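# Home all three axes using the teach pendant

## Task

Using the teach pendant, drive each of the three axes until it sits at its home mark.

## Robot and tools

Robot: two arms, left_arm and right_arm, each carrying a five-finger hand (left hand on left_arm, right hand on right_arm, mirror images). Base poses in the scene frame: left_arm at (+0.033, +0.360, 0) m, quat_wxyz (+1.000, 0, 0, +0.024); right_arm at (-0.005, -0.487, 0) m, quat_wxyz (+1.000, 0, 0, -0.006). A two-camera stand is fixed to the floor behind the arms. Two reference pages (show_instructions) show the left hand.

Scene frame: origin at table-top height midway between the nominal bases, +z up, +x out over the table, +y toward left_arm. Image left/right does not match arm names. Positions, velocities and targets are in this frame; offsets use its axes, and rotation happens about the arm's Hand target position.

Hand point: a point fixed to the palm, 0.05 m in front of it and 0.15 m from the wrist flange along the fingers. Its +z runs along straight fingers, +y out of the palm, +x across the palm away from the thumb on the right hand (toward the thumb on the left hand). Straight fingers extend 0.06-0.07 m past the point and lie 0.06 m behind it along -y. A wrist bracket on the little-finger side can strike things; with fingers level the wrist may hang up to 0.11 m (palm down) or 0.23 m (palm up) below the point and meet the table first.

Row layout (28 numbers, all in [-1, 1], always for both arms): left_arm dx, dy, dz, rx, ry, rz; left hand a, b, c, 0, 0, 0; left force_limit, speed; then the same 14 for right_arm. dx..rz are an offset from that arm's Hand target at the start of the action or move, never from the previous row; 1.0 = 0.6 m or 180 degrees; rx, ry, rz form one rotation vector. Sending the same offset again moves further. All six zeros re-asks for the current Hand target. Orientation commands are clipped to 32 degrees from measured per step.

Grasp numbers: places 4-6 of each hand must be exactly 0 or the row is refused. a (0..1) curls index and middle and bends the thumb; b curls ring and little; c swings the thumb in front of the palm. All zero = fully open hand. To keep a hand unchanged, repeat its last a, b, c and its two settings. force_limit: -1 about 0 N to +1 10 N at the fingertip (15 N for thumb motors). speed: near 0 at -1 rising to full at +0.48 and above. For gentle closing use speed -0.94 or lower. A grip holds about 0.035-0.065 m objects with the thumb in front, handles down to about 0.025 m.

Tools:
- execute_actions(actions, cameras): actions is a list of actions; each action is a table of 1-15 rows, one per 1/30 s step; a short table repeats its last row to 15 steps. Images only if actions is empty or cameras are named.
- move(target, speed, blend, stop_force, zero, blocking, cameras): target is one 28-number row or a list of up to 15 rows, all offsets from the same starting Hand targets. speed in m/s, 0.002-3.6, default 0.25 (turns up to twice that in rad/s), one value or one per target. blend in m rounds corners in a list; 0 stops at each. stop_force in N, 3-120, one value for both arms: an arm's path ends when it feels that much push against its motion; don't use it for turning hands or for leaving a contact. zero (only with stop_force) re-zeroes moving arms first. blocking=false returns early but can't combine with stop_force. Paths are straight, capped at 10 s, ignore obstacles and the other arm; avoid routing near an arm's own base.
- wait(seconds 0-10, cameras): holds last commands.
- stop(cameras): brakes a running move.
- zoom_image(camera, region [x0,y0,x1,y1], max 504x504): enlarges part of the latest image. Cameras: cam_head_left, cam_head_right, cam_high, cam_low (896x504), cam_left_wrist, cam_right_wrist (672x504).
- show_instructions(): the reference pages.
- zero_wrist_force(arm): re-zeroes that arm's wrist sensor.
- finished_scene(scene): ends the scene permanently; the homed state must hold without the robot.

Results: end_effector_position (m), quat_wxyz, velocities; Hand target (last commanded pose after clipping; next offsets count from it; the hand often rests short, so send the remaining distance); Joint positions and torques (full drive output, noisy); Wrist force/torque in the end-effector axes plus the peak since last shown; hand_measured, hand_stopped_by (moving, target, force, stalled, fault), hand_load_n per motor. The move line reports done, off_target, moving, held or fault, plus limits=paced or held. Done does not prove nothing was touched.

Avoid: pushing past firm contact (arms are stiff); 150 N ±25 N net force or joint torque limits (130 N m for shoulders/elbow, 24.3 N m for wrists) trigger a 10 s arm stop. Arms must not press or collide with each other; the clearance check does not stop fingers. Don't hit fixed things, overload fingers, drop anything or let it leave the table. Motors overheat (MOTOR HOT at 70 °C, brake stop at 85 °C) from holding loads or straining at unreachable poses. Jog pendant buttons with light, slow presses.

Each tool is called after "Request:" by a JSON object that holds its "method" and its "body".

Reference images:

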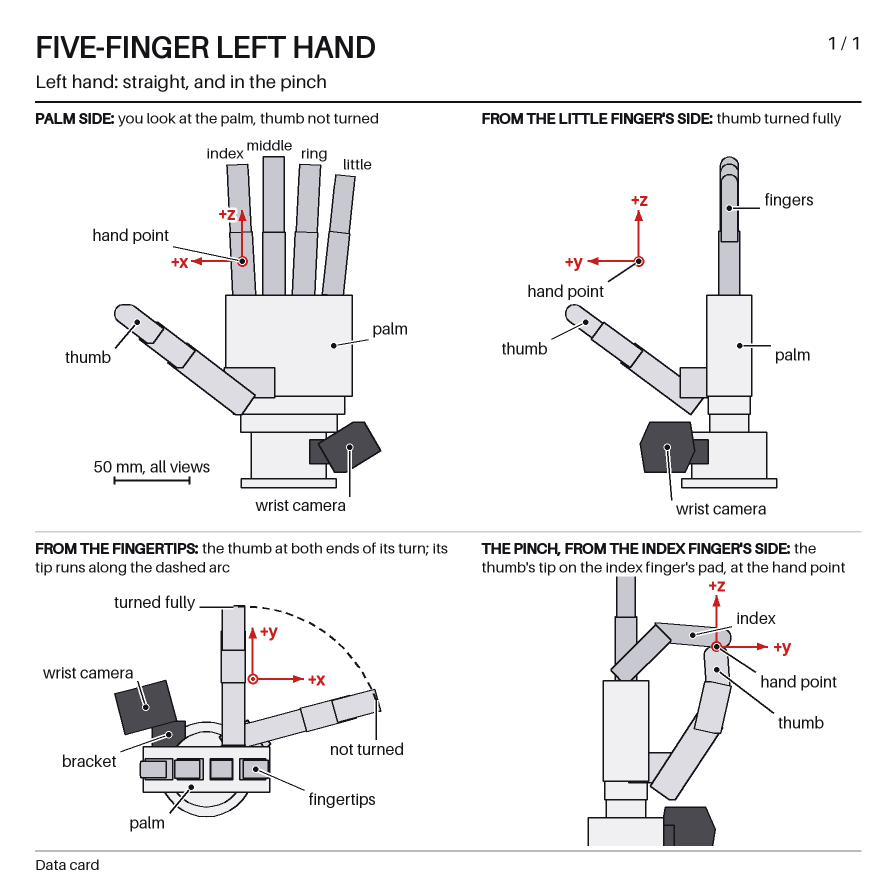

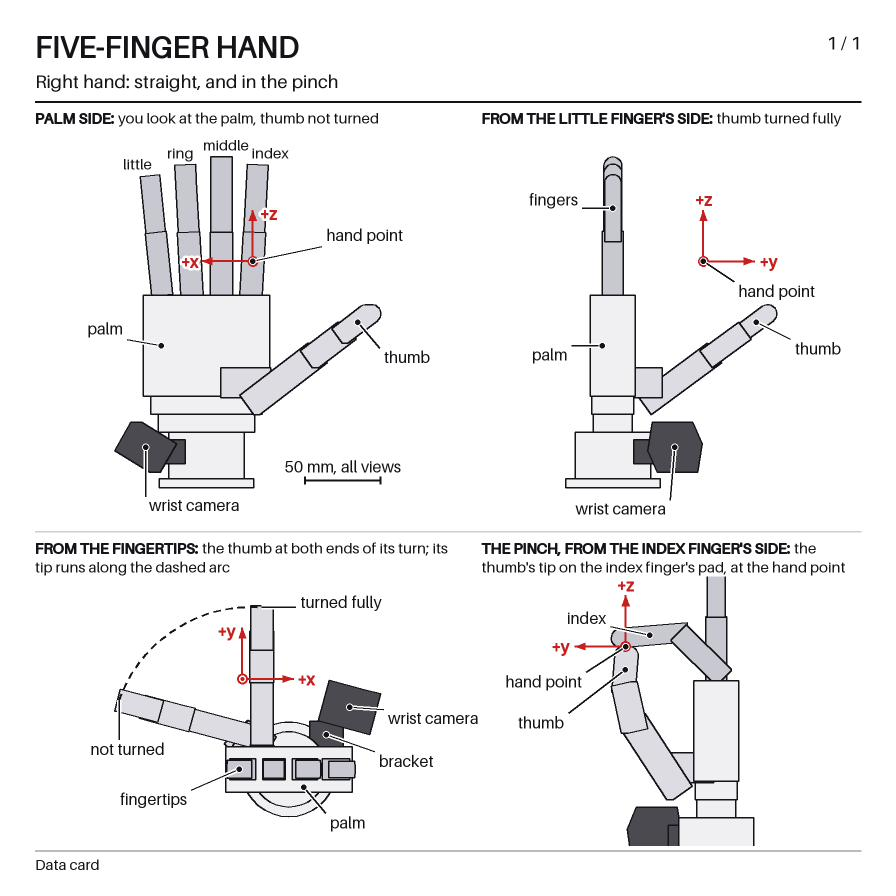

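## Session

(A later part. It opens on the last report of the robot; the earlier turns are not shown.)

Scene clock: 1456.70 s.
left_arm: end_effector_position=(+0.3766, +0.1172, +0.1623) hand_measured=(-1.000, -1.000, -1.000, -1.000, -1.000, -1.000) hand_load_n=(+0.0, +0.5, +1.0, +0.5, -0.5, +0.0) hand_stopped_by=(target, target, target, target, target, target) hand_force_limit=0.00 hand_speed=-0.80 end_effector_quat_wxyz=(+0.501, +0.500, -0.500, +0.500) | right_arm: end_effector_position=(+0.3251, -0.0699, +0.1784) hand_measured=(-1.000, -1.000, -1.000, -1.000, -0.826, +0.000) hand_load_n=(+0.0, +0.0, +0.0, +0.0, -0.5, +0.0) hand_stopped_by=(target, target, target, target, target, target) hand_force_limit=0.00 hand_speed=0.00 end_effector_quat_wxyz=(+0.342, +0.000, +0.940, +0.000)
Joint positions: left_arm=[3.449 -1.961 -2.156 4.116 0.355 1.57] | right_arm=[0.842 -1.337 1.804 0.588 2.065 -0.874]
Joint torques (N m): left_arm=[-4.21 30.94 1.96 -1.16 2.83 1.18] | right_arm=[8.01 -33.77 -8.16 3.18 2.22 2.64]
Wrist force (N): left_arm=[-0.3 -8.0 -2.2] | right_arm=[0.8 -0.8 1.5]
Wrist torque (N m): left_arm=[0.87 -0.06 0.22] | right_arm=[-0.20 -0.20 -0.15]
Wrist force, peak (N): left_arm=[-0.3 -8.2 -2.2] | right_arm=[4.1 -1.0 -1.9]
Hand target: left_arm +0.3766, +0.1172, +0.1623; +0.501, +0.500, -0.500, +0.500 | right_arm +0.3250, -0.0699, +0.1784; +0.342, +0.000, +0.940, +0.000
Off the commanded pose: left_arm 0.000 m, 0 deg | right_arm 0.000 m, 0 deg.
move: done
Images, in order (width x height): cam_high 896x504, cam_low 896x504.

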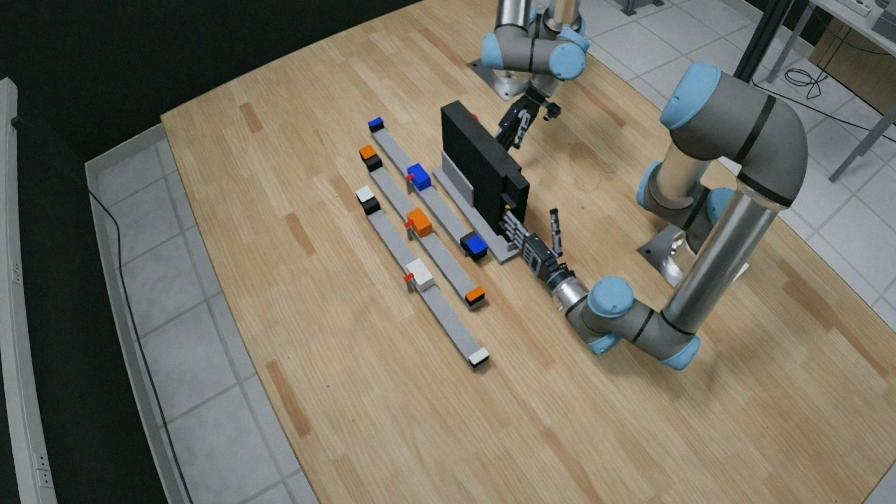

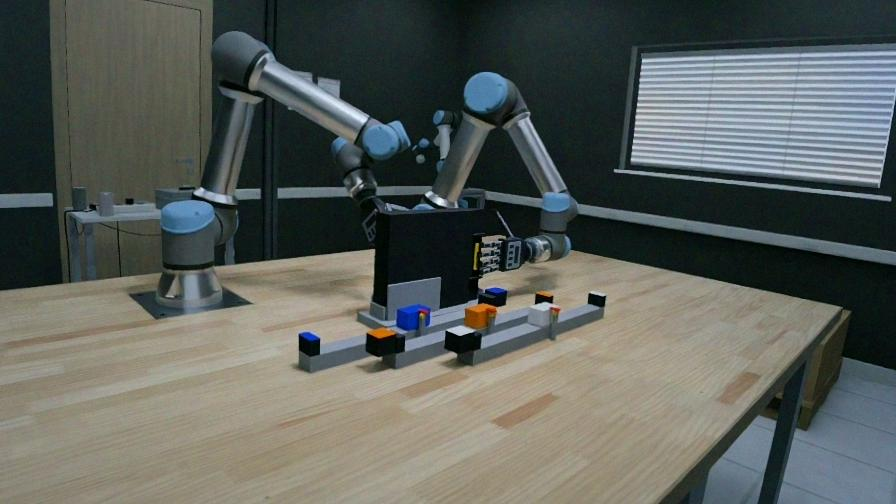

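Request:
{"method": "move", "body": {"target": [0,0,0,0,0,0, 0,0,0,0,0,0, 0.0, -0.8, 0.0111,0,0,0,0,0, 0,0,0.5,0,0,0, 0.0, 0.0], "speed": 0.02}}

Request:
{"method": "wait", "body": {"seconds": 0.4}}

Request:
{"method": "move", "body": {"target": [0,0,0,0,0,0, 0,0,0,0,0,0, 0.0, -0.8, -0.0111,0,0,0,0,0, 0,0,0.5,0,0,0, 0.0, 0.0], "speed": 0.03, "cameras": ["cam_high", "cam_low"]}}

Request:
{"method": "zoom_image", "body": {"camera": "cam_high", "region": [395, 160, 435, 200]}}

Request:
{"method": "zoom_image", "body": {"camera": "cam_high", "region": [397, 167, 417, 187]}}

Request:
{"method": "zoom_image", "body": {"camera": "cam_high", "region": [397, 214, 417, 234]}}

Request:
{"method": "zoom_image", "body": {"camera": "cam_high", "region": [397, 267, 417, 287]}}

Request:
{"method": "zoom_image", "body": {"camera": "cam_low", "region": [412, 300, 436, 324]}}

Scene clock: 1508.10 s.
left_arm: end_effector_position=(+0.3766, +0.1172, +0.1623) hand_measured=(-1.000, -1.000, -1.000, -1.000, -1.000, -1.000) hand_load_n=(+0.0, +0.5, +1.0, +0.0, -0.5, +0.0) hand_stopped_by=(target, target, target, target, target, target) hand_force_limit=0.00 hand_speed=-0.80 end_effector_quat_wxyz=(+0.501, +0.500, -0.500, +0.500) | right_arm: end_effector_position=(+0.3315, -0.0699, +0.1784) hand_measured=(-1.000, -1.000, -1.000, -1.000, -0.826, +0.000) hand_load_n=(+0.0, +0.0, +0.0, +0.0, +0.0, +0.0) hand_stopped_by=(target, target, target, target, target, target) hand_force_limit=0.00 hand_speed=0.00 end_effector_quat_wxyz=(+0.342, +0.000, +0.940, +0.000)
Joint positions: left_arm=[3.449 -1.961 -2.156 4.116 0.355 1.57] | right_arm=[0.83 -1.332 1.797 0.585 2.059 -0.886]
Joint torques (N m): left_arm=[-4.87 29.84 4.07 -1.49 2.6 1.38] | right_arm=[-8.21 -15.42 -23.16 -1.31 -0.74 -2.23]
Wrist force (N): left_arm=[-1.2 -7.6 -1.9] | right_arm=[3.6 -1.0 -1.3]
Wrist torque (N m): left_arm=[0.90 -0.07 0.21] | right_arm=[0.00 -0.04 0.09]
Wrist force, peak (N): left_arm=[-0.2 -8.1 -2.2] | right_arm=[3.6 -1.0 -1.3]
Hand target: left_arm +0.3766, +0.1172, +0.1623; +0.501, +0.500, -0.500, +0.500 | right_arm +0.3317, -0.0699, +0.1784; +0.342, +0.000, +0.940, +0.000
Off the commanded pose: left_arm 0.000 m, 0 deg | right_arm 0.000 m, 0 deg.
move: done

Scene clock: 1508.50 s.
left_arm: end_effector_position=(+0.3766, +0.1172, +0.1623) hand_measured=(-1.000, -1.000, -1.000, -1.000, -1.000, -1.000) hand_load_n=(+0.0, +0.0, +1.0, +0.0, +0.0, +0.0) hand_stopped_by=(target, target, target, target, target, target) hand_force_limit=0.00 hand_speed=-0.80 end_effector_quat_wxyz=(+0.501, +0.500, -0.500, +0.500) | right_arm: end_effector_position=(+0.3317, -0.0699, +0.1784) hand_measured=(-1.000, -1.000, -1.000, -1.000, -0.826, +0.000) hand_load_n=(+0.0, +0.0, +0.0, +0.0, +0.0, +0.0) hand_stopped_by=(target, target, target, target, target, target) hand_force_limit=0.00 hand_speed=0.00 end_effector_quat_wxyz=(+0.342, +0.000, +0.940, +0.000)
Joint positions: left_arm=[3.449 -1.961 -2.156 4.116 0.355 1.57] | right_arm=[0.829 -1.332 1.796 0.585 2.059 -0.886]
Joint torques (N m): left_arm=[-3.91 31.57 3.59 -1.52 2.78 1.27] | right_arm=[-9.71 -16.62 -24.81 -1.49 -0.66 -2.37]
Wrist force (N): left_arm=[-1.4 -7.7 -1.9] | right_arm=[4.0 -1.3 -1.9]
Wrist torque (N m): left_arm=[0.90 -0.04 0.19] | right_arm=[0.00 0.00 0.11]
Wrist force, peak (N): left_arm=[-0.6 -8.2 -1.8] | right_arm=[4.0 -1.3 -1.9]
Hand target: left_arm +0.3766, +0.1172, +0.1623; +0.501, +0.500, -0.500, +0.500 | right_arm +0.3317, -0.0699, +0.1784; +0.342, +0.000, +0.940, +0.000
Off the commanded pose: left_arm 0.000 m, 0 deg | right_arm 0.000 m, 0 deg.
wait: 0.40 s; at rest by 0.17 s

Scene clock: 1509.27 s.
left_arm: end_effector_position=(+0.3766, +0.1172, +0.1623) hand_measured=(-1.000, -1.000, -1.000, -1.000, -1.000, -1.000) hand_load_n=(+0.0, +0.5, +1.0, +0.5, +0.0, +0.0) hand_stopped_by=(target, target, target, target, target, target) hand_force_limit=0.00 hand_speed=-0.80 end_effector_quat_wxyz=(+0.501, +0.500, -0.500, +0.500) | right_arm: end_effector_position=(+0.3251, -0.0699, +0.1784) hand_measured=(-1.000, -1.000, -1.000, -1.000, -0.826, +0.000) hand_load_n=(+0.0, +0.0, +0.0, +0.0, -0.5, +0.0) hand_stopped_by=(target, target, target, target, target, target) hand_force_limit=0.00 hand_speed=0.00 end_effector_quat_wxyz=(+0.342, +0.000, +0.940, +0.000)
Joint positions: left_arm=[3.449 -1.961 -2.156 4.116 0.355 1.57] | right_arm=[0.842 -1.337 1.804 0.588 2.065 -0.874]
Joint torques (N m): left_arm=[-3.91 29.5 3.49 -1.46 2.74 1.54] | right_arm=[8.19 -35.85 -6.69 3.14 2.54 2.99]
Wrist force (N): left_arm=[-1.0 -7.7 -2.0] | right_arm=[0.7 -0.9 1.6]
Wrist torque (N m): left_arm=[0.88 -0.09 0.23] | right_arm=[-0.22 -0.18 -0.17]
Wrist force, peak (N): left_arm=[-0.6 -8.1 -2.2] | right_arm=[3.9 -1.1 -2.0]
Hand target: left_arm +0.3766, +0.1172, +0.1623; +0.501, +0.500, -0.500, +0.500 | right_arm +0.3250, -0.0699, +0.1784; +0.342, +0.000, +0.940, +0.000
Off the commanded pose: left_arm 0.000 m, 0 deg | right_arm 0.000 m, 0 deg.
move: done
Images, in order (width x height): cam_high 896x504, cam_low 896x504.

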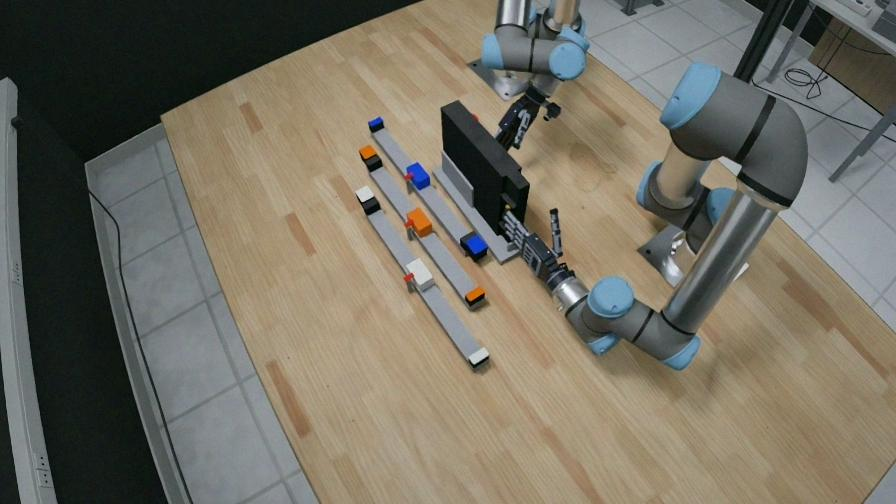

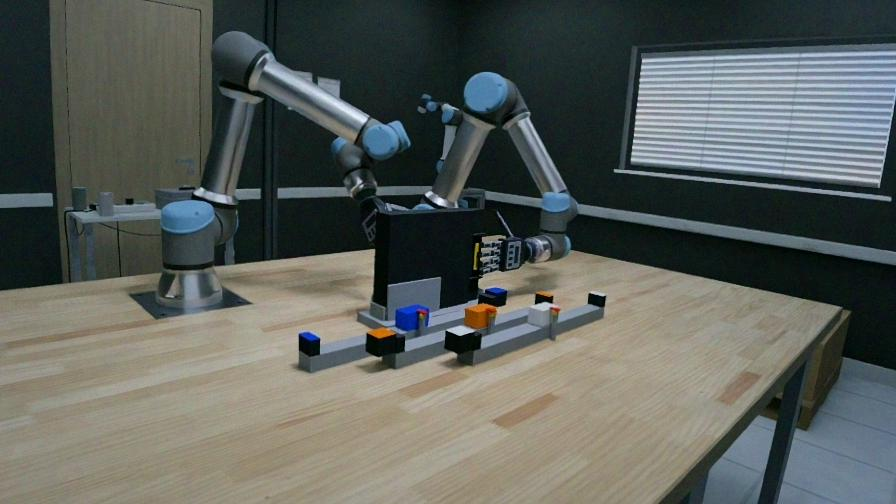

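Scaled by 12.600 from the camera's 896x504 image, which has a finer 1280x720 frame.

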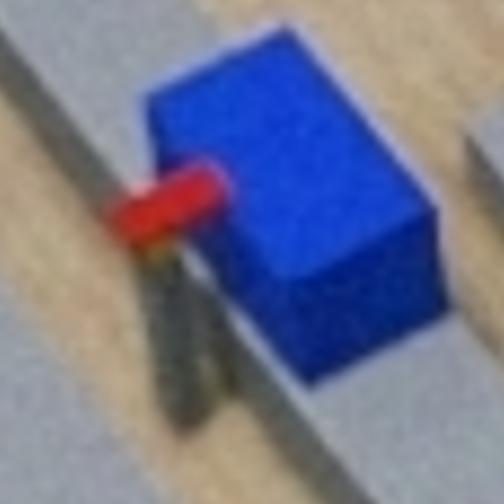

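Scaled by 25.200 from the camera's 896x504 image, which has a finer 1280x720 frame.

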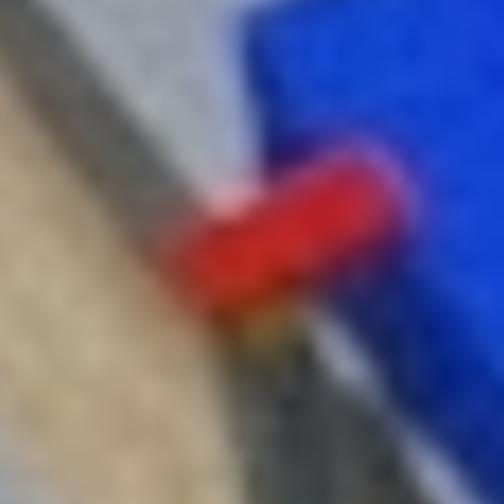

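Scaled by 25.200 from the camera's 896x504 image, which has a finer 1280x720 frame.

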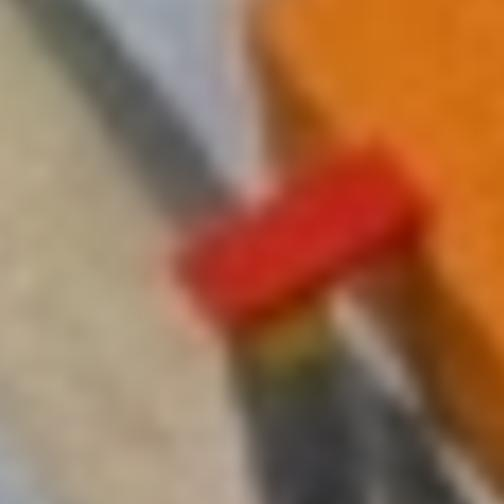

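Scaled by 25.200 from the camera's 896x504 image, which has a finer 1280x720 frame.

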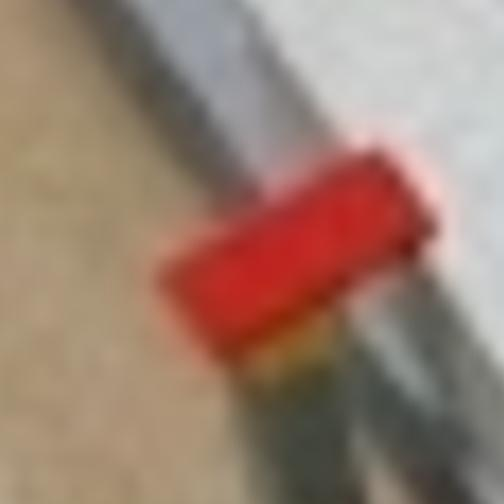

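Scaled by 21.000 from the camera's 896x504 image, which has a finer 1280x720 frame.

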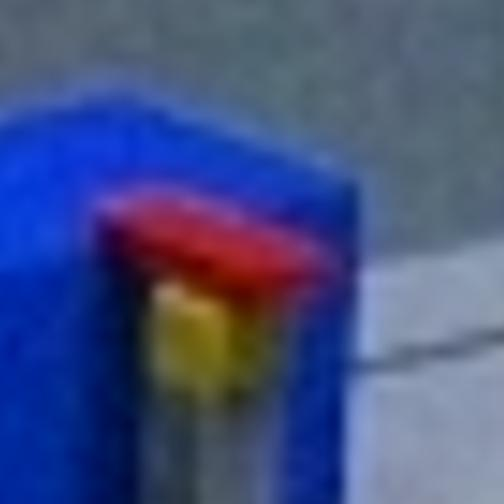

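Request:
{"method": "move", "body": {"target": [[0,0,0,0,0,0, 0,0,0,0,0,0, 0.0, -0.8, -0.0917,0,0.1193,0,0,0, 0,0,0.5,0,0,0, 0.0, 0.0],[0,0,0,0,0,0, 0,0,0,0,0,0, 0.0, -0.8, 0.0083,-0.1333,0.4693,0,0.1389,0, 0,0,0.5,0,0,0, 0.0, 0.0],[0,0,0,0,0,0, 0,0,0,0,0,0, 0.0, -0.8, 0.2383,-0.1833,0.3693,0,0.2778,0, 0,0,0.5,0,0,0, 0.0, 0.0]], "speed": 0.2, "blend": [0.03,0.03,0], "cameras": ["cam_right_wrist", "cam_high"]}}

Scene clock: 1582.47 s.
left_arm: end_effector_position=(+0.3766, +0.1172, +0.1623) hand_measured=(-1.000, -1.000, -1.000, -1.000, -1.000, -1.000) hand_load_n=(+0.0, +0.5, +0.5, +0.0, +0.0, -0.5) hand_stopped_by=(target, target, target, target, target, target) hand_force_limit=0.00 hand_speed=-0.80 end_effector_quat_wxyz=(+0.501, +0.500, -0.500, +0.500) | right_arm: end_effector_position=(+0.4680, -0.1799, +0.3999) hand_measured=(-1.000, -1.000, -1.000, -1.000, -0.826, +0.000) hand_load_n=(+0.0, +0.0, +0.0, -0.5, +0.0, +0.0) hand_stopped_by=(target, target, target, target, target, target) hand_force_limit=0.00 hand_speed=0.00 end_effector_quat_wxyz=(-0.087, +0.000, +0.996, +0.000)
Joint positions: left_arm=[3.449 -1.961 -2.156 4.116 0.355 1.57] | right_arm=[0.235 -0.916 0.564 2.093 1.532 -1.351]
Joint torques (N m): left_arm=[-5.8 30.21 4.03 -1.67 2.64 1.21] | right_arm=[-8.59 -31.4 -23.8 4.21 1.84 -2.33]
Wrist force (N): left_arm=[-1.1 -7.7 -2.1] | right_arm=[0.0 -0.6 1.1]
Wrist torque (N m): left_arm=[0.90 -0.05 0.21] | right_arm=[-0.18 -0.04 -0.08]
Wrist force, peak (N): left_arm=[-0.1 -8.2 -2.2] | right_arm=[0.8 -0.9 2.6]
Hand target: left_arm +0.3766, +0.1172, +0.1623; +0.501, +0.500, -0.500, +0.500 | right_arm +0.4680, -0.1799, +0.3999; -0.087, +0.000, +0.996, +0.000
Off the commanded pose: left_arm 0.000 m, 0 deg | right_arm 0.000 m, 0 deg.
move: done
Images, in order (width x height): cam_high 896x504, cam_right_wrist 672x504.

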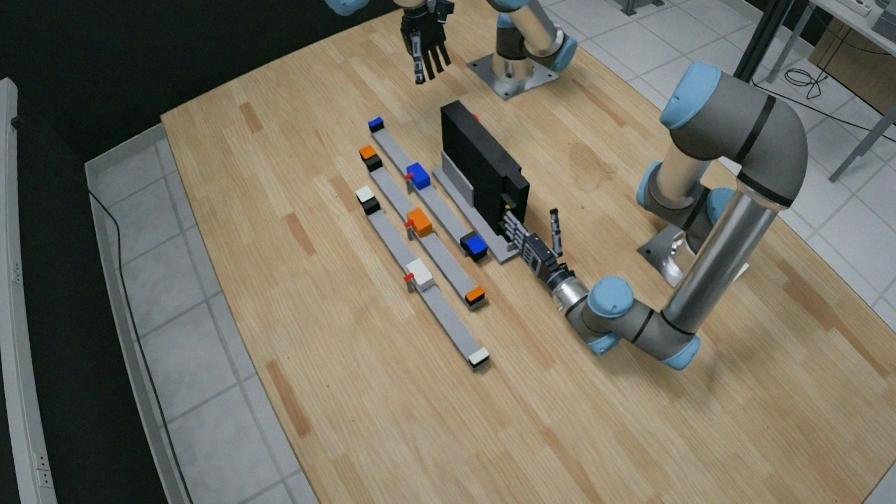

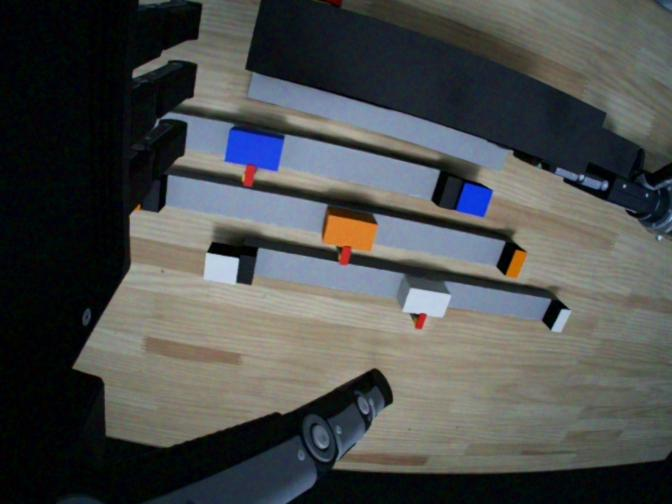

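Excellent top-down view of all three.

Request:
{"method": "zoom_image", "body": {"camera": "cam_right_wrist", "region": [220, 150, 280, 200]}}

Request:
{"method": "zoom_image", "body": {"camera": "cam_right_wrist", "region": [315, 230, 375, 280]}}

Request:
{"method": "zoom_image", "body": {"camera": "cam_right_wrist", "region": [390, 290, 450, 340]}}

Scaled by 8.400 from the camera's 672x504 image, which has a finer 960x720 frame.

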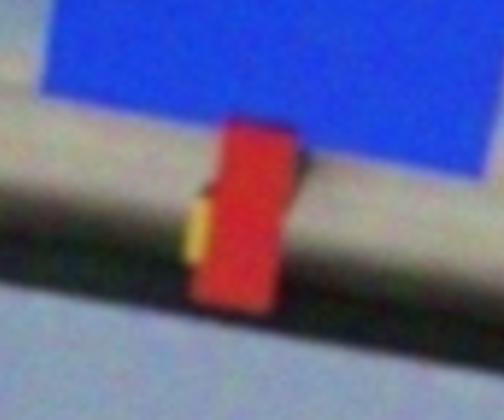

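Scaled by 8.400 from the camera's 672x504 image, which has a finer 960x720 frame.

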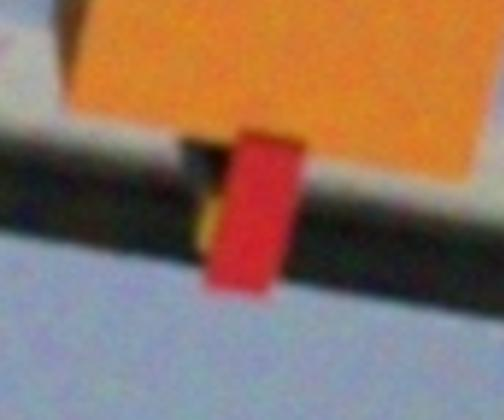

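Scaled by 8.400 from the camera's 672x504 image, which has a finer 960x720 frame.

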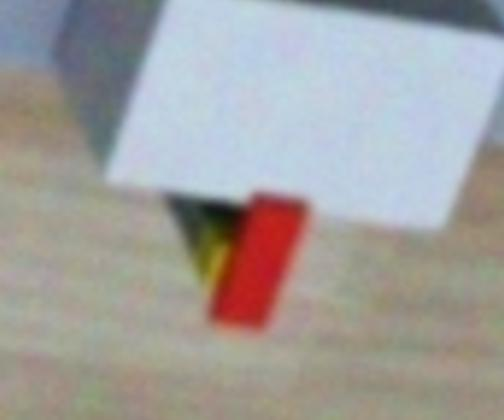

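Request:
{"method": "move", "body": {"target": [0,0,0,0,0,0, 0,0,0,0,0,0, 0.0, -0.8, 0,-0.0583,0,0,0,0, 0,0,0.5,0,0,0, 0.0, 0.0], "speed": 0.15, "cameras": ["cam_right_wrist"]}}

Request:
{"method": "zoom_image", "body": {"camera": "cam_right_wrist", "region": [250, 150, 330, 230]}}

Request:
{"method": "move", "body": {"target": [0,0,0,0,0,0, 0,0,0,0,0,0, 0.0, -0.8, 0,0.1767,0,0,0,0, 0,0,0.5,0,0,0, 0.0, 0.0], "speed": 0.15, "cameras": ["cam_right_wrist"]}}

Request:
{"method": "zoom_image", "body": {"camera": "cam_right_wrist", "region": [230, 220, 310, 300]}}

Request:
{"method": "move", "body": {"target": [0,0,0,0,0,0, 0,0,0,0,0,0, 0.0, -0.8, 0,0.1167,0,0,0,0, 0,0,0.5,0,0,0, 0.0, 0.0], "speed": 0.15, "cameras": ["cam_right_wrist"]}}

Request:
{"method": "zoom_image", "body": {"camera": "cam_right_wrist", "region": [220, 270, 300, 350]}}

Scene clock: 1627.57 s.
left_arm: end_effector_position=(+0.3766, +0.1172, +0.1623) hand_measured=(-1.000, -1.000, -1.000, -1.000, -1.000, -1.000) hand_load_n=(+0.0, +0.5, +1.0, +0.0, +0.0, +0.0) hand_stopped_by=(target, target, target, target, target, target) hand_force_limit=0.00 hand_speed=-0.80 end_effector_quat_wxyz=(+0.501, +0.500, -0.500, +0.500) | right_arm: end_effector_position=(+0.4680, -0.2147, +0.3999) hand_measured=(-1.000, -1.000, -1.000, -1.000, -0.826, +0.000) hand_load_n=(+0.0, +0.0, +0.0, +0.0, +0.0, +0.0) hand_stopped_by=(target, target, target, target, target, target) hand_force_limit=0.00 hand_speed=0.00 end_effector_quat_wxyz=(-0.087, +0.000, +0.996, +0.000) end_effector_velocity=(-0.001, +0.000, -0.001) end_effector_angular_velocity=(+0.000, +0.002, +0.001)
Joint positions: left_arm=[3.449 -1.961 -2.156 4.116 0.355 1.57] | right_arm=[0.17 -0.975 0.664 2.054 1.543 -1.416]
Joint velocities: left_arm=[within noise] | right_arm=[-0.001 -0.002 0.005 -0.001 0 -0.002]
Joint torques (N m): left_arm=[-5.2 30.75 4.13 -1.51 2.42 1.45] | right_arm=[-9.14 -47.33 -5.85 0.61 1.75 -2.19]
Wrist force (N): left_arm=[-0.5 -7.9 -1.9] | right_arm=[0.2 -0.4 1.1]
Wrist torque (N m): left_arm=[0.86 -0.07 0.22] | right_arm=[-0.17 -0.06 -0.04]
Wrist force, peak (N): left_arm=[-0.2 -8.1 -2.1] | right_arm=[0.3 -0.8 1.2]
Hand target: left_arm +0.3766, +0.1172, +0.1623; +0.501, +0.500, -0.500, +0.500 | right_arm +0.4680, -0.2148, +0.3999; -0.087, +0.000, +0.996, +0.000
Off the commanded pose: left_arm 0.000 m, 0 deg | right_arm 0.000 m, 0 deg.
move: done
Images, in order (width x height): cam_right_wrist 672x504.

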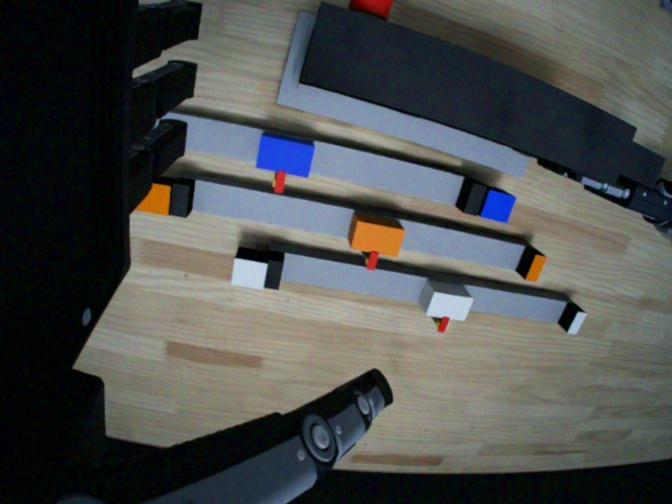

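Scaled by 6.300 from the camera's 672x504 image, which has a finer 960x720 frame.

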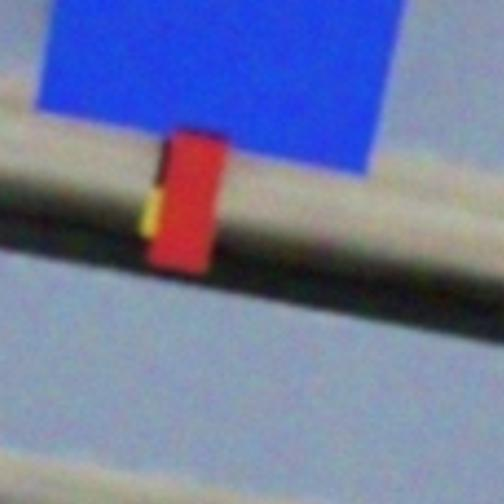

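Scene clock: 1629.27 s.
left_arm: end_effector_position=(+0.3766, +0.1172, +0.1623) hand_measured=(-1.000, -1.000, -1.000, -1.000, -1.000, -1.000) hand_load_n=(+0.0, +0.5, +1.0, +0.0, +0.0, +0.0) hand_stopped_by=(target, target, target, target, target, target) hand_force_limit=0.00 hand_speed=-0.80 end_effector_quat_wxyz=(+0.501, +0.500, -0.500, +0.500) | right_arm: end_effector_position=(+0.4679, -0.1089, +0.3998) hand_measured=(-1.000, -1.000, -1.000, -1.000, -0.826, +0.000) hand_load_n=(+0.0, +0.0, +0.0, +0.0, +0.0, +0.0) hand_stopped_by=(target, target, target, target, target, target) hand_force_limit=0.00 hand_speed=0.00 end_effector_quat_wxyz=(-0.087, +0.000, +0.996, +0.001)
Joint positions: left_arm=[3.449 -1.961 -2.156 4.116 0.355 1.57] | right_arm=[0.36 -0.693 0.155 2.273 1.511 -1.228]
Joint torques (N m): left_arm=[-5.01 31.8 4.68 -1.8 2.56 1.31] | right_arm=[8.48 -36.01 -23.08 4.26 1.63 2.45]
Wrist force (N): left_arm=[-0.3 -8.1 -2.0] | right_arm=[0.4 -0.5 1.0]
Wrist torque (N m): left_arm=[0.86 -0.06 0.22] | right_arm=[-0.18 -0.09 -0.16]
Wrist force, peak (N): left_arm=[-0.4 -8.1 -2.2] | right_arm=[0.0 -1.6 1.0]
Hand target: left_arm +0.3766, +0.1172, +0.1623; +0.501, +0.500, -0.500, +0.500 | right_arm +0.4680, -0.1088, +0.3999; -0.087, +0.000, +0.996, +0.000
Off the commanded pose: left_arm 0.000 m, 0 deg | right_arm 0.000 m, 0 deg.
move: done
Images, in order (width x height): cam_right_wrist 672x504.

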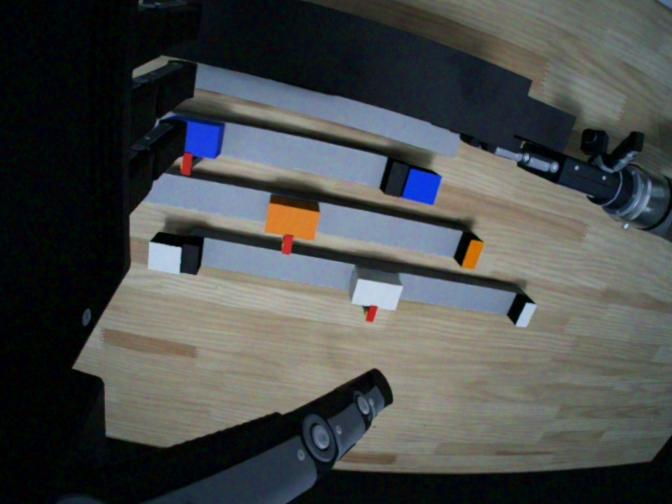

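Scaled by 6.300 from the camera's 672x504 image, which has a finer 960x720 frame.

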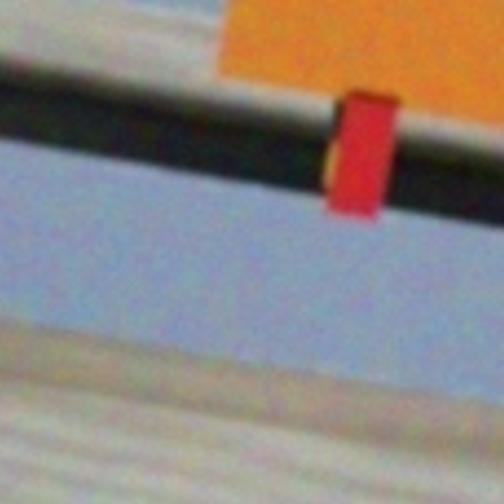

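Scene clock: 1630.37 s.
left_arm: end_effector_position=(+0.3766, +0.1172, +0.1623) hand_measured=(-1.000, -1.000, -1.000, -1.000, -1.000, -1.000) hand_load_n=(+0.0, +0.5, +1.0, +0.0, +0.0, +0.0) hand_stopped_by=(target, target, target, target, target, target) hand_force_limit=0.00 hand_speed=-0.80 end_effector_quat_wxyz=(+0.501, +0.500, -0.500, +0.500) | right_arm: end_effector_position=(+0.4667, -0.0399, +0.3988) hand_measured=(-1.000, -1.000, -1.000, -1.000, -0.826, +0.000) hand_load_n=(+0.0, +0.0, -0.5, +0.5, +0.0, +0.0) hand_stopped_by=(target, target, target, target, target, target) hand_force_limit=0.00 hand_speed=0.00 end_effector_quat_wxyz=(-0.040, +0.013, +0.997, +0.068)
Joint positions: left_arm=[3.449 -1.961 -2.156 4.116 0.355 1.57] | right_arm=[0.438 -0.639 0.035 2.19 1.414 -1.12]
Joint torques (N m): left_arm=[-2.77 28.94 5.47 -1.76 2.52 1.36] | right_arm=[8.01 -55.92 -21.22 0.17 -2.02 2.31]
Wrist force (N): left_arm=[-1.2 -7.4 -1.8] | right_arm=[0.4 -0.9 0.9]
Wrist torque (N m): left_arm=[0.90 -0.06 0.21] | right_arm=[-0.21 -0.08 -0.14]
Wrist force, peak (N): left_arm=[-0.1 -8.0 -2.0] | right_arm=[0.4 -1.4 0.6]
Hand target: left_arm +0.3766, +0.1172, +0.1623; +0.501, +0.500, -0.500, +0.500 | right_arm +0.4680, -0.0388, +0.3999; -0.087, +0.000, +0.996, +0.000
Off the commanded pose: left_arm 0.000 m, 0 deg | right_arm 0.002 m, 10 deg.
elbow stopped short (right arm): the move would have taken joint 3 (elbow) straighter than the controller allows.
move: off_target (right_arm)
Images, in order (width x height): cam_right_wrist 672x504.

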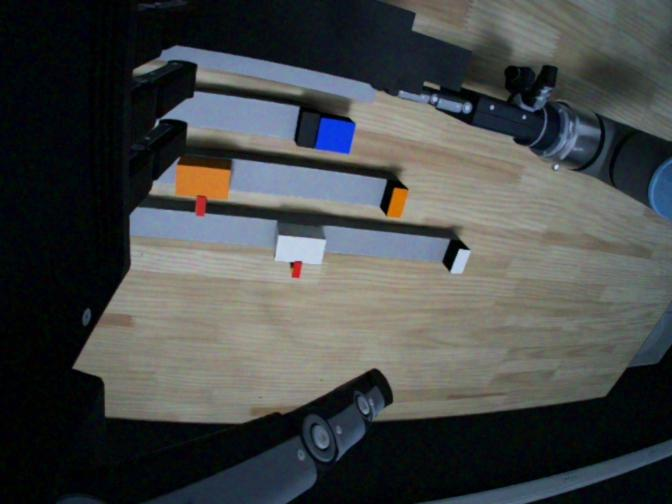

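Scaled by 6.300 from the camera's 672x504 image, which has a finer 960x720 frame.

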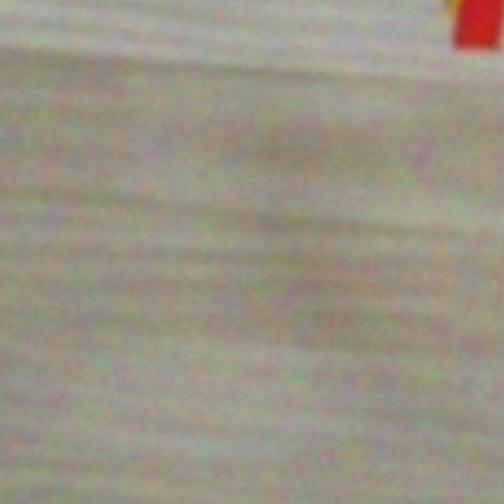

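Request:
{"method": "zoom_image", "body": {"camera": "cam_right_wrist", "region": [260, 230, 340, 310]}}

Scaled by 6.300 from the camera's 672x504 image, which has a finer 960x720 frame.

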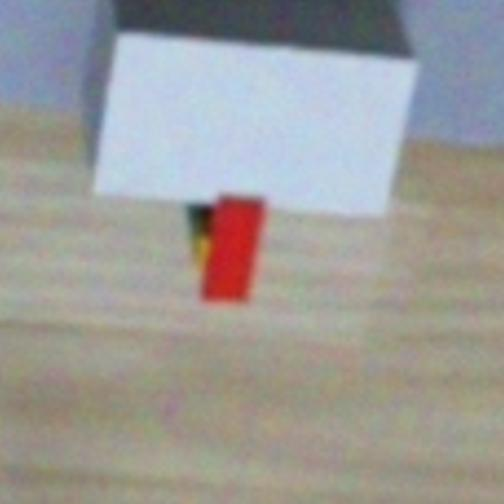

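Request:
{"method": "move", "body": {"target": [[0,0,0,0,0,0, 0,0,0,0,0,0, 0.0, -0.8, -0.23,-0.1853,0.1002,0,-0.1389,0, 0,0,0.5,0,0,0, 0.0, 0.0],[0,0,0,0,0,0, 0,0,0,0,0,0, 0.0, -0.8, -0.33,-0.0518,-0.2498,0,-0.2778,0, 0,0,0.5,0,0,0, 0.0, 0.0],[0,0,0,0,0,0, 0,0,0,0,0,0, 0.0, -0.8, -0.2383,-0.0518,-0.3692,0,-0.2778,0, 0,0,0.5,0,0,0, 0.0, 0.0]], "speed": 0.2, "blend": [0.03,0.03,0], "cameras": ["cam_right_wrist", "cam_head_left", "cam_high"]}}

Scene clock: 1649.07 s.
left_arm: end_effector_position=(+0.3766, +0.1172, +0.1623) hand_measured=(-1.000, -1.000, -1.000, -1.000, -1.000, -1.000) hand_load_n=(+0.0, +0.5, +1.0, +0.0, -0.5, -0.5) hand_stopped_by=(target, target, target, target, target, target) hand_force_limit=0.00 hand_speed=-0.80 end_effector_quat_wxyz=(+0.501, +0.500, -0.500, +0.500) | right_arm: end_effector_position=(+0.3249, -0.0699, +0.1785) hand_measured=(-1.000, -1.000, -1.000, -1.000, -0.826, +0.000) hand_load_n=(+0.0, +0.0, +0.0, +0.0, +0.0, -0.5) hand_stopped_by=(target, target, target, target, target, target) hand_force_limit=0.00 hand_speed=0.00 end_effector_quat_wxyz=(+0.342, +0.000, +0.940, +0.000)
Joint positions: left_arm=[3.449 -1.961 -2.156 4.116 0.355 1.57] | right_arm=[0.843 -1.337 1.804 0.589 2.065 -0.873]
Joint torques (N m): left_arm=[-5.18 28.97 4.76 -1.67 2.4 1.42] | right_arm=[-8.46 -14.89 -7.95 -0.41 -1.11 -2.37]
Wrist force (N): left_arm=[-1.3 -7.7 -2.0] | right_arm=[0.9 -0.8 1.5]
Wrist torque (N m): left_arm=[0.88 -0.05 0.21] | right_arm=[-0.20 -0.21 -0.05]
Wrist force, peak (N): left_arm=[-0.3 -8.1 -2.3] | right_arm=[1.1 -1.0 2.3]
Hand target: left_arm +0.3766, +0.1172, +0.1623; +0.501, +0.500, -0.500, +0.500 | right_arm +0.3250, -0.0699, +0.1784; +0.342, +0.000, +0.940, +0.000
Off the commanded pose: left_arm 0.000 m, 0 deg | right_arm 0.000 m, 0 deg.
move: done
Images, in order (width x height): cam_head_left 896x504, cam_high 896x504, cam_right_wrist 672x504.

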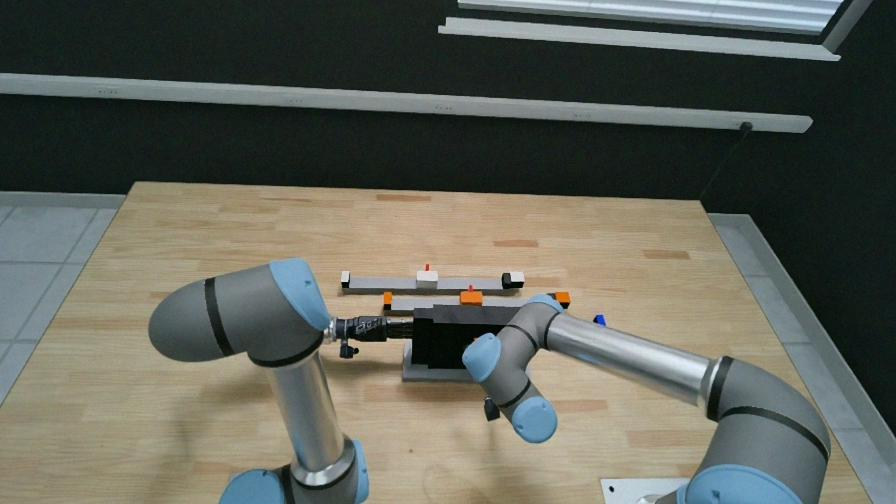

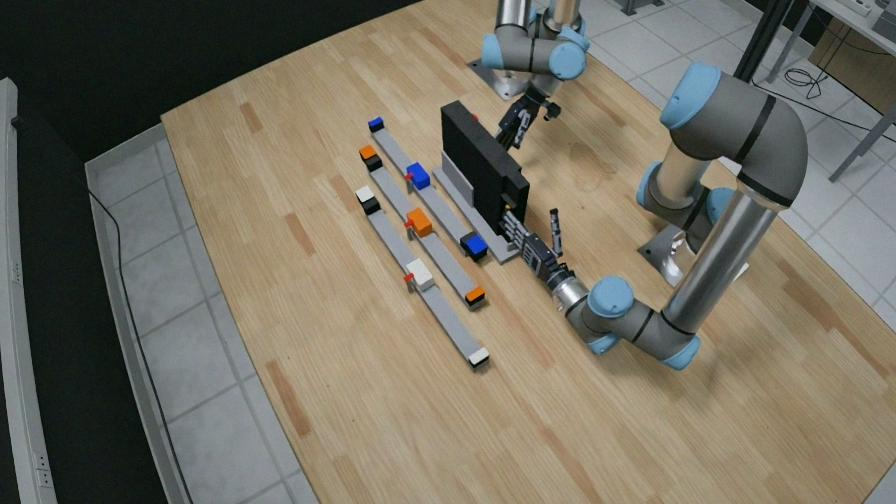

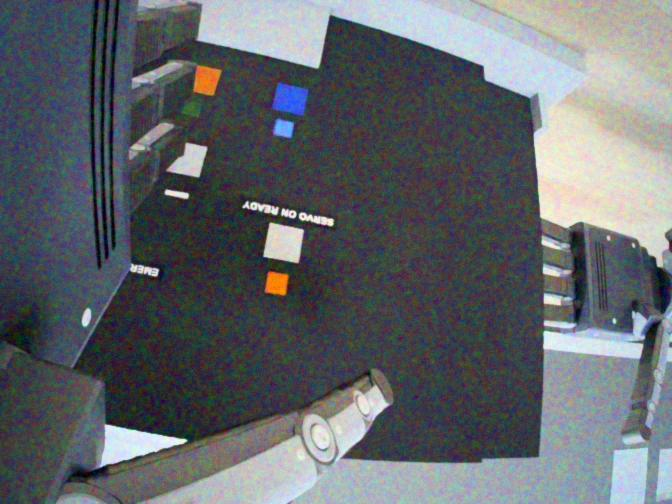

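Request:
{"method": "execute_actions", "body": {"actions": [[[0,0,0,0,0,0,0,0,0,0,0,0,0,-0.8,0.002,0,0,0,0,0,0,0,0.5,0,0,0,0,0],[0,0,0,0,0,0,0,0,0,0,0,0,0,-0.8,0.004,0,0,0,0,0,0,0,0.5,0,0,0,0,0],[0,0,0,0,0,0,0,0,0,0,0,0,0,-0.8,0.006,0,0,0,0,0,0,0,0.5,0,0,0,0,0],[0,0,0,0,0,0,0,0,0,0,0,0,0,-0.8,0.008,0,0,0,0,0,0,0,0.5,0,0,0,0,0],[0,0,0,0,0,0,0,0,0,0,0,0,0,-0.8,0.0095,0,0,0,0,0,0,0,0.5,0,0,0,0,0],[0,0,0,0,0,0,0,0,0,0,0,0,0,-0.8,0.0111,0,0,0,0,0,0,0,0.5,0,0,0,0,0]],[[0,0,0,0,0,0,0,0,0,0,0,0,0,-0.8,0,0,0,0,0,0,0,0,0.5,0,0,0,0,0],[0,0,0,0,0,0,0,0,0,0,0,0,0,-0.8,0,0,0,0,0,0,0,0,0.5,0,0,0,0,0],[0,0,0,0,0,0,0,0,0,0,0,0,0,-0.8,0,0,0,0,0,0,0,0,0.5,0,0,0,0,0],[0,0,0,0,0,0,0,0,0,0,0,0,0,-0.8,0,0,0,0,0,0,0,0,0.5,0,0,0,0,0],[0,0,0,0,0,0,0,0,0,0,0,0,0,-0.8,-0.002,0,0,0,0,0,0,0,0.5,0,0,0,0,0],[0,0,0,0,0,0,0,0,0,0,0,0,0,-0.8,-0.004,0,0,0,0,0,0,0,0.5,0,0,0,0,0],[0,0,0,0,0,0,0,0,0,0,0,0,0,-0.8,-0.007,0,0,0,0,0,0,0,0.5,0,0,0,0,0],[0,0,0,0,0,0,0,0,0,0,0,0,0,-0.8,-0.0111,0,0,0,0,0,0,0,0.5,0,0,0,0,0]]], "cameras": ["cam_high", "cam_low"]}}

Request:
{"method": "zoom_image", "body": {"camera": "cam_high", "region": [397, 167, 417, 187]}}

Request:
{"method": "zoom_image", "body": {"camera": "cam_low", "region": [412, 300, 436, 324]}}

Scene clock: 1662.50 s.
left_arm: end_effector_position=(+0.3766, +0.1172, +0.1623) hand_measured=(-1.000, -1.000, -1.000, -1.000, -1.000, -1.000) hand_load_n=(+0.0, +0.5, +1.0, +0.0, +0.0, -0.5) hand_stopped_by=(target, target, target, target, target, target) hand_force_limit=0.00 hand_speed=-0.80 end_effector_quat_wxyz=(+0.501, +0.500, -0.500, +0.500) | right_arm: end_effector_position=(+0.3251, -0.0699, +0.1784) hand_measured=(-1.000, -1.000, -1.000, -1.000, -0.826, +0.000) hand_load_n=(+0.0, +0.0, +0.0, +0.0, +0.0, +0.0) hand_stopped_by=(target, target, target, target, target, target) hand_force_limit=0.00 hand_speed=0.00 end_effector_quat_wxyz=(+0.342, +0.000, +0.940, +0.000)
Joint positions: left_arm=[3.449 -1.961 -2.156 4.116 0.355 1.57] | right_arm=[0.843 -1.337 1.804 0.588 2.065 -0.873]
Joint torques (N m): left_arm=[-2.92 29.25 5.54 -1.75 2.48 1.41] | right_arm=[9.14 -35.67 -6.68 3.28 2.46 2.38]
Wrist force (N): left_arm=[-1.1 -7.7 -1.7] | right_arm=[0.9 -0.9 1.6]
Wrist torque (N m): left_arm=[0.87 -0.07 0.22] | right_arm=[-0.22 -0.21 -0.15]
Wrist force, peak (N): left_arm=[-0.4 -8.1 -2.1] | right_arm=[4.3 -1.6 -1.5]
Hand target: left_arm +0.3766, +0.1172, +0.1623; +0.501, +0.500, -0.500, +0.500 | right_arm +0.3250, -0.0699, +0.1784; +0.342, +0.000, +0.940, +0.000
Off the commanded pose: left_arm 0.000 m, 0 deg | right_arm 0.000 m, 0 deg.
Images, in order (width x height): cam_high 896x504, cam_low 896x504.

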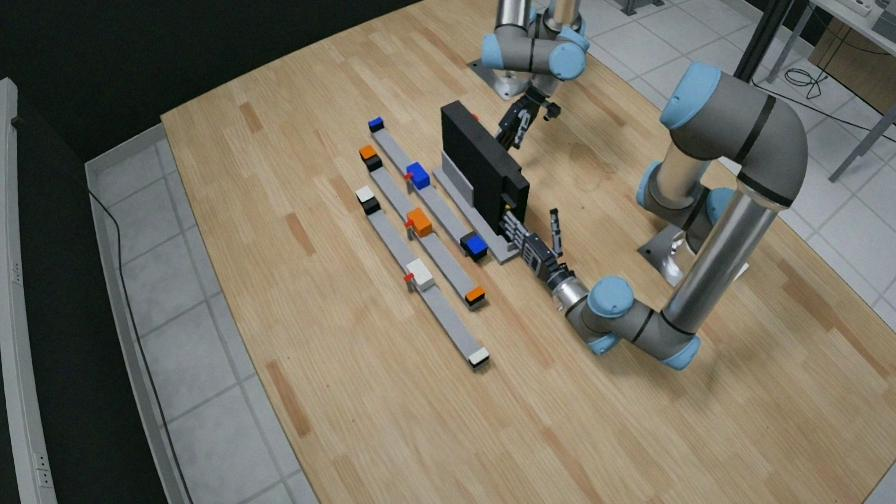

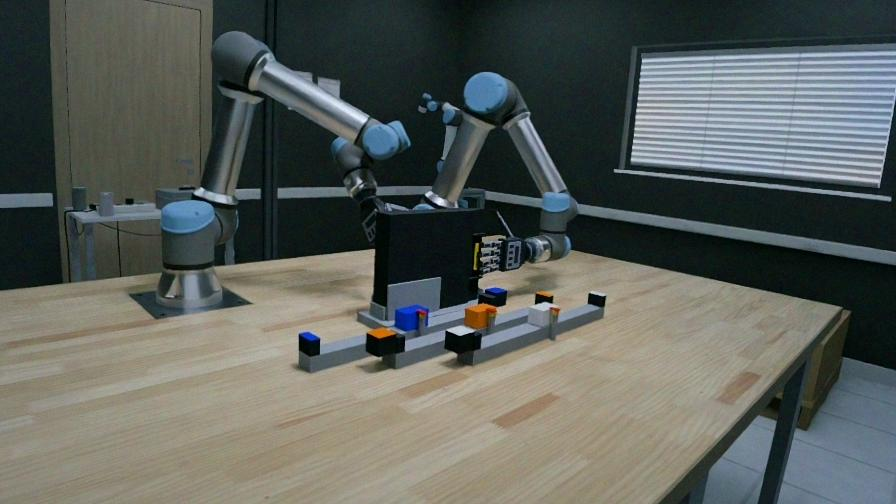

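Scaled by 25.200 from the camera's 896x504 image, which has a finer 1280x720 frame.

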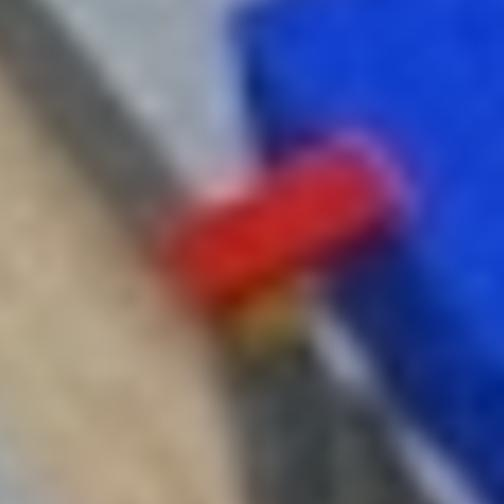

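Scaled by 21.000 from the camera's 896x504 image, which has a finer 1280x720 frame.

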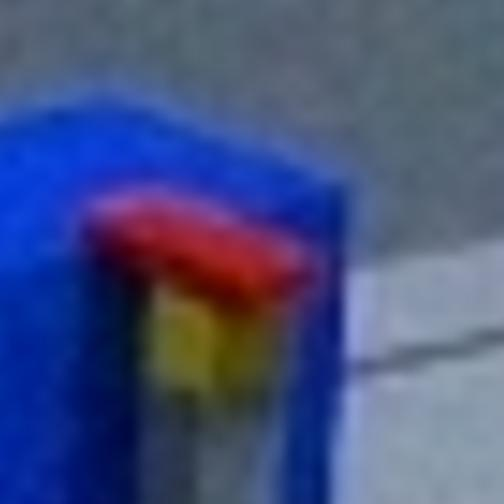

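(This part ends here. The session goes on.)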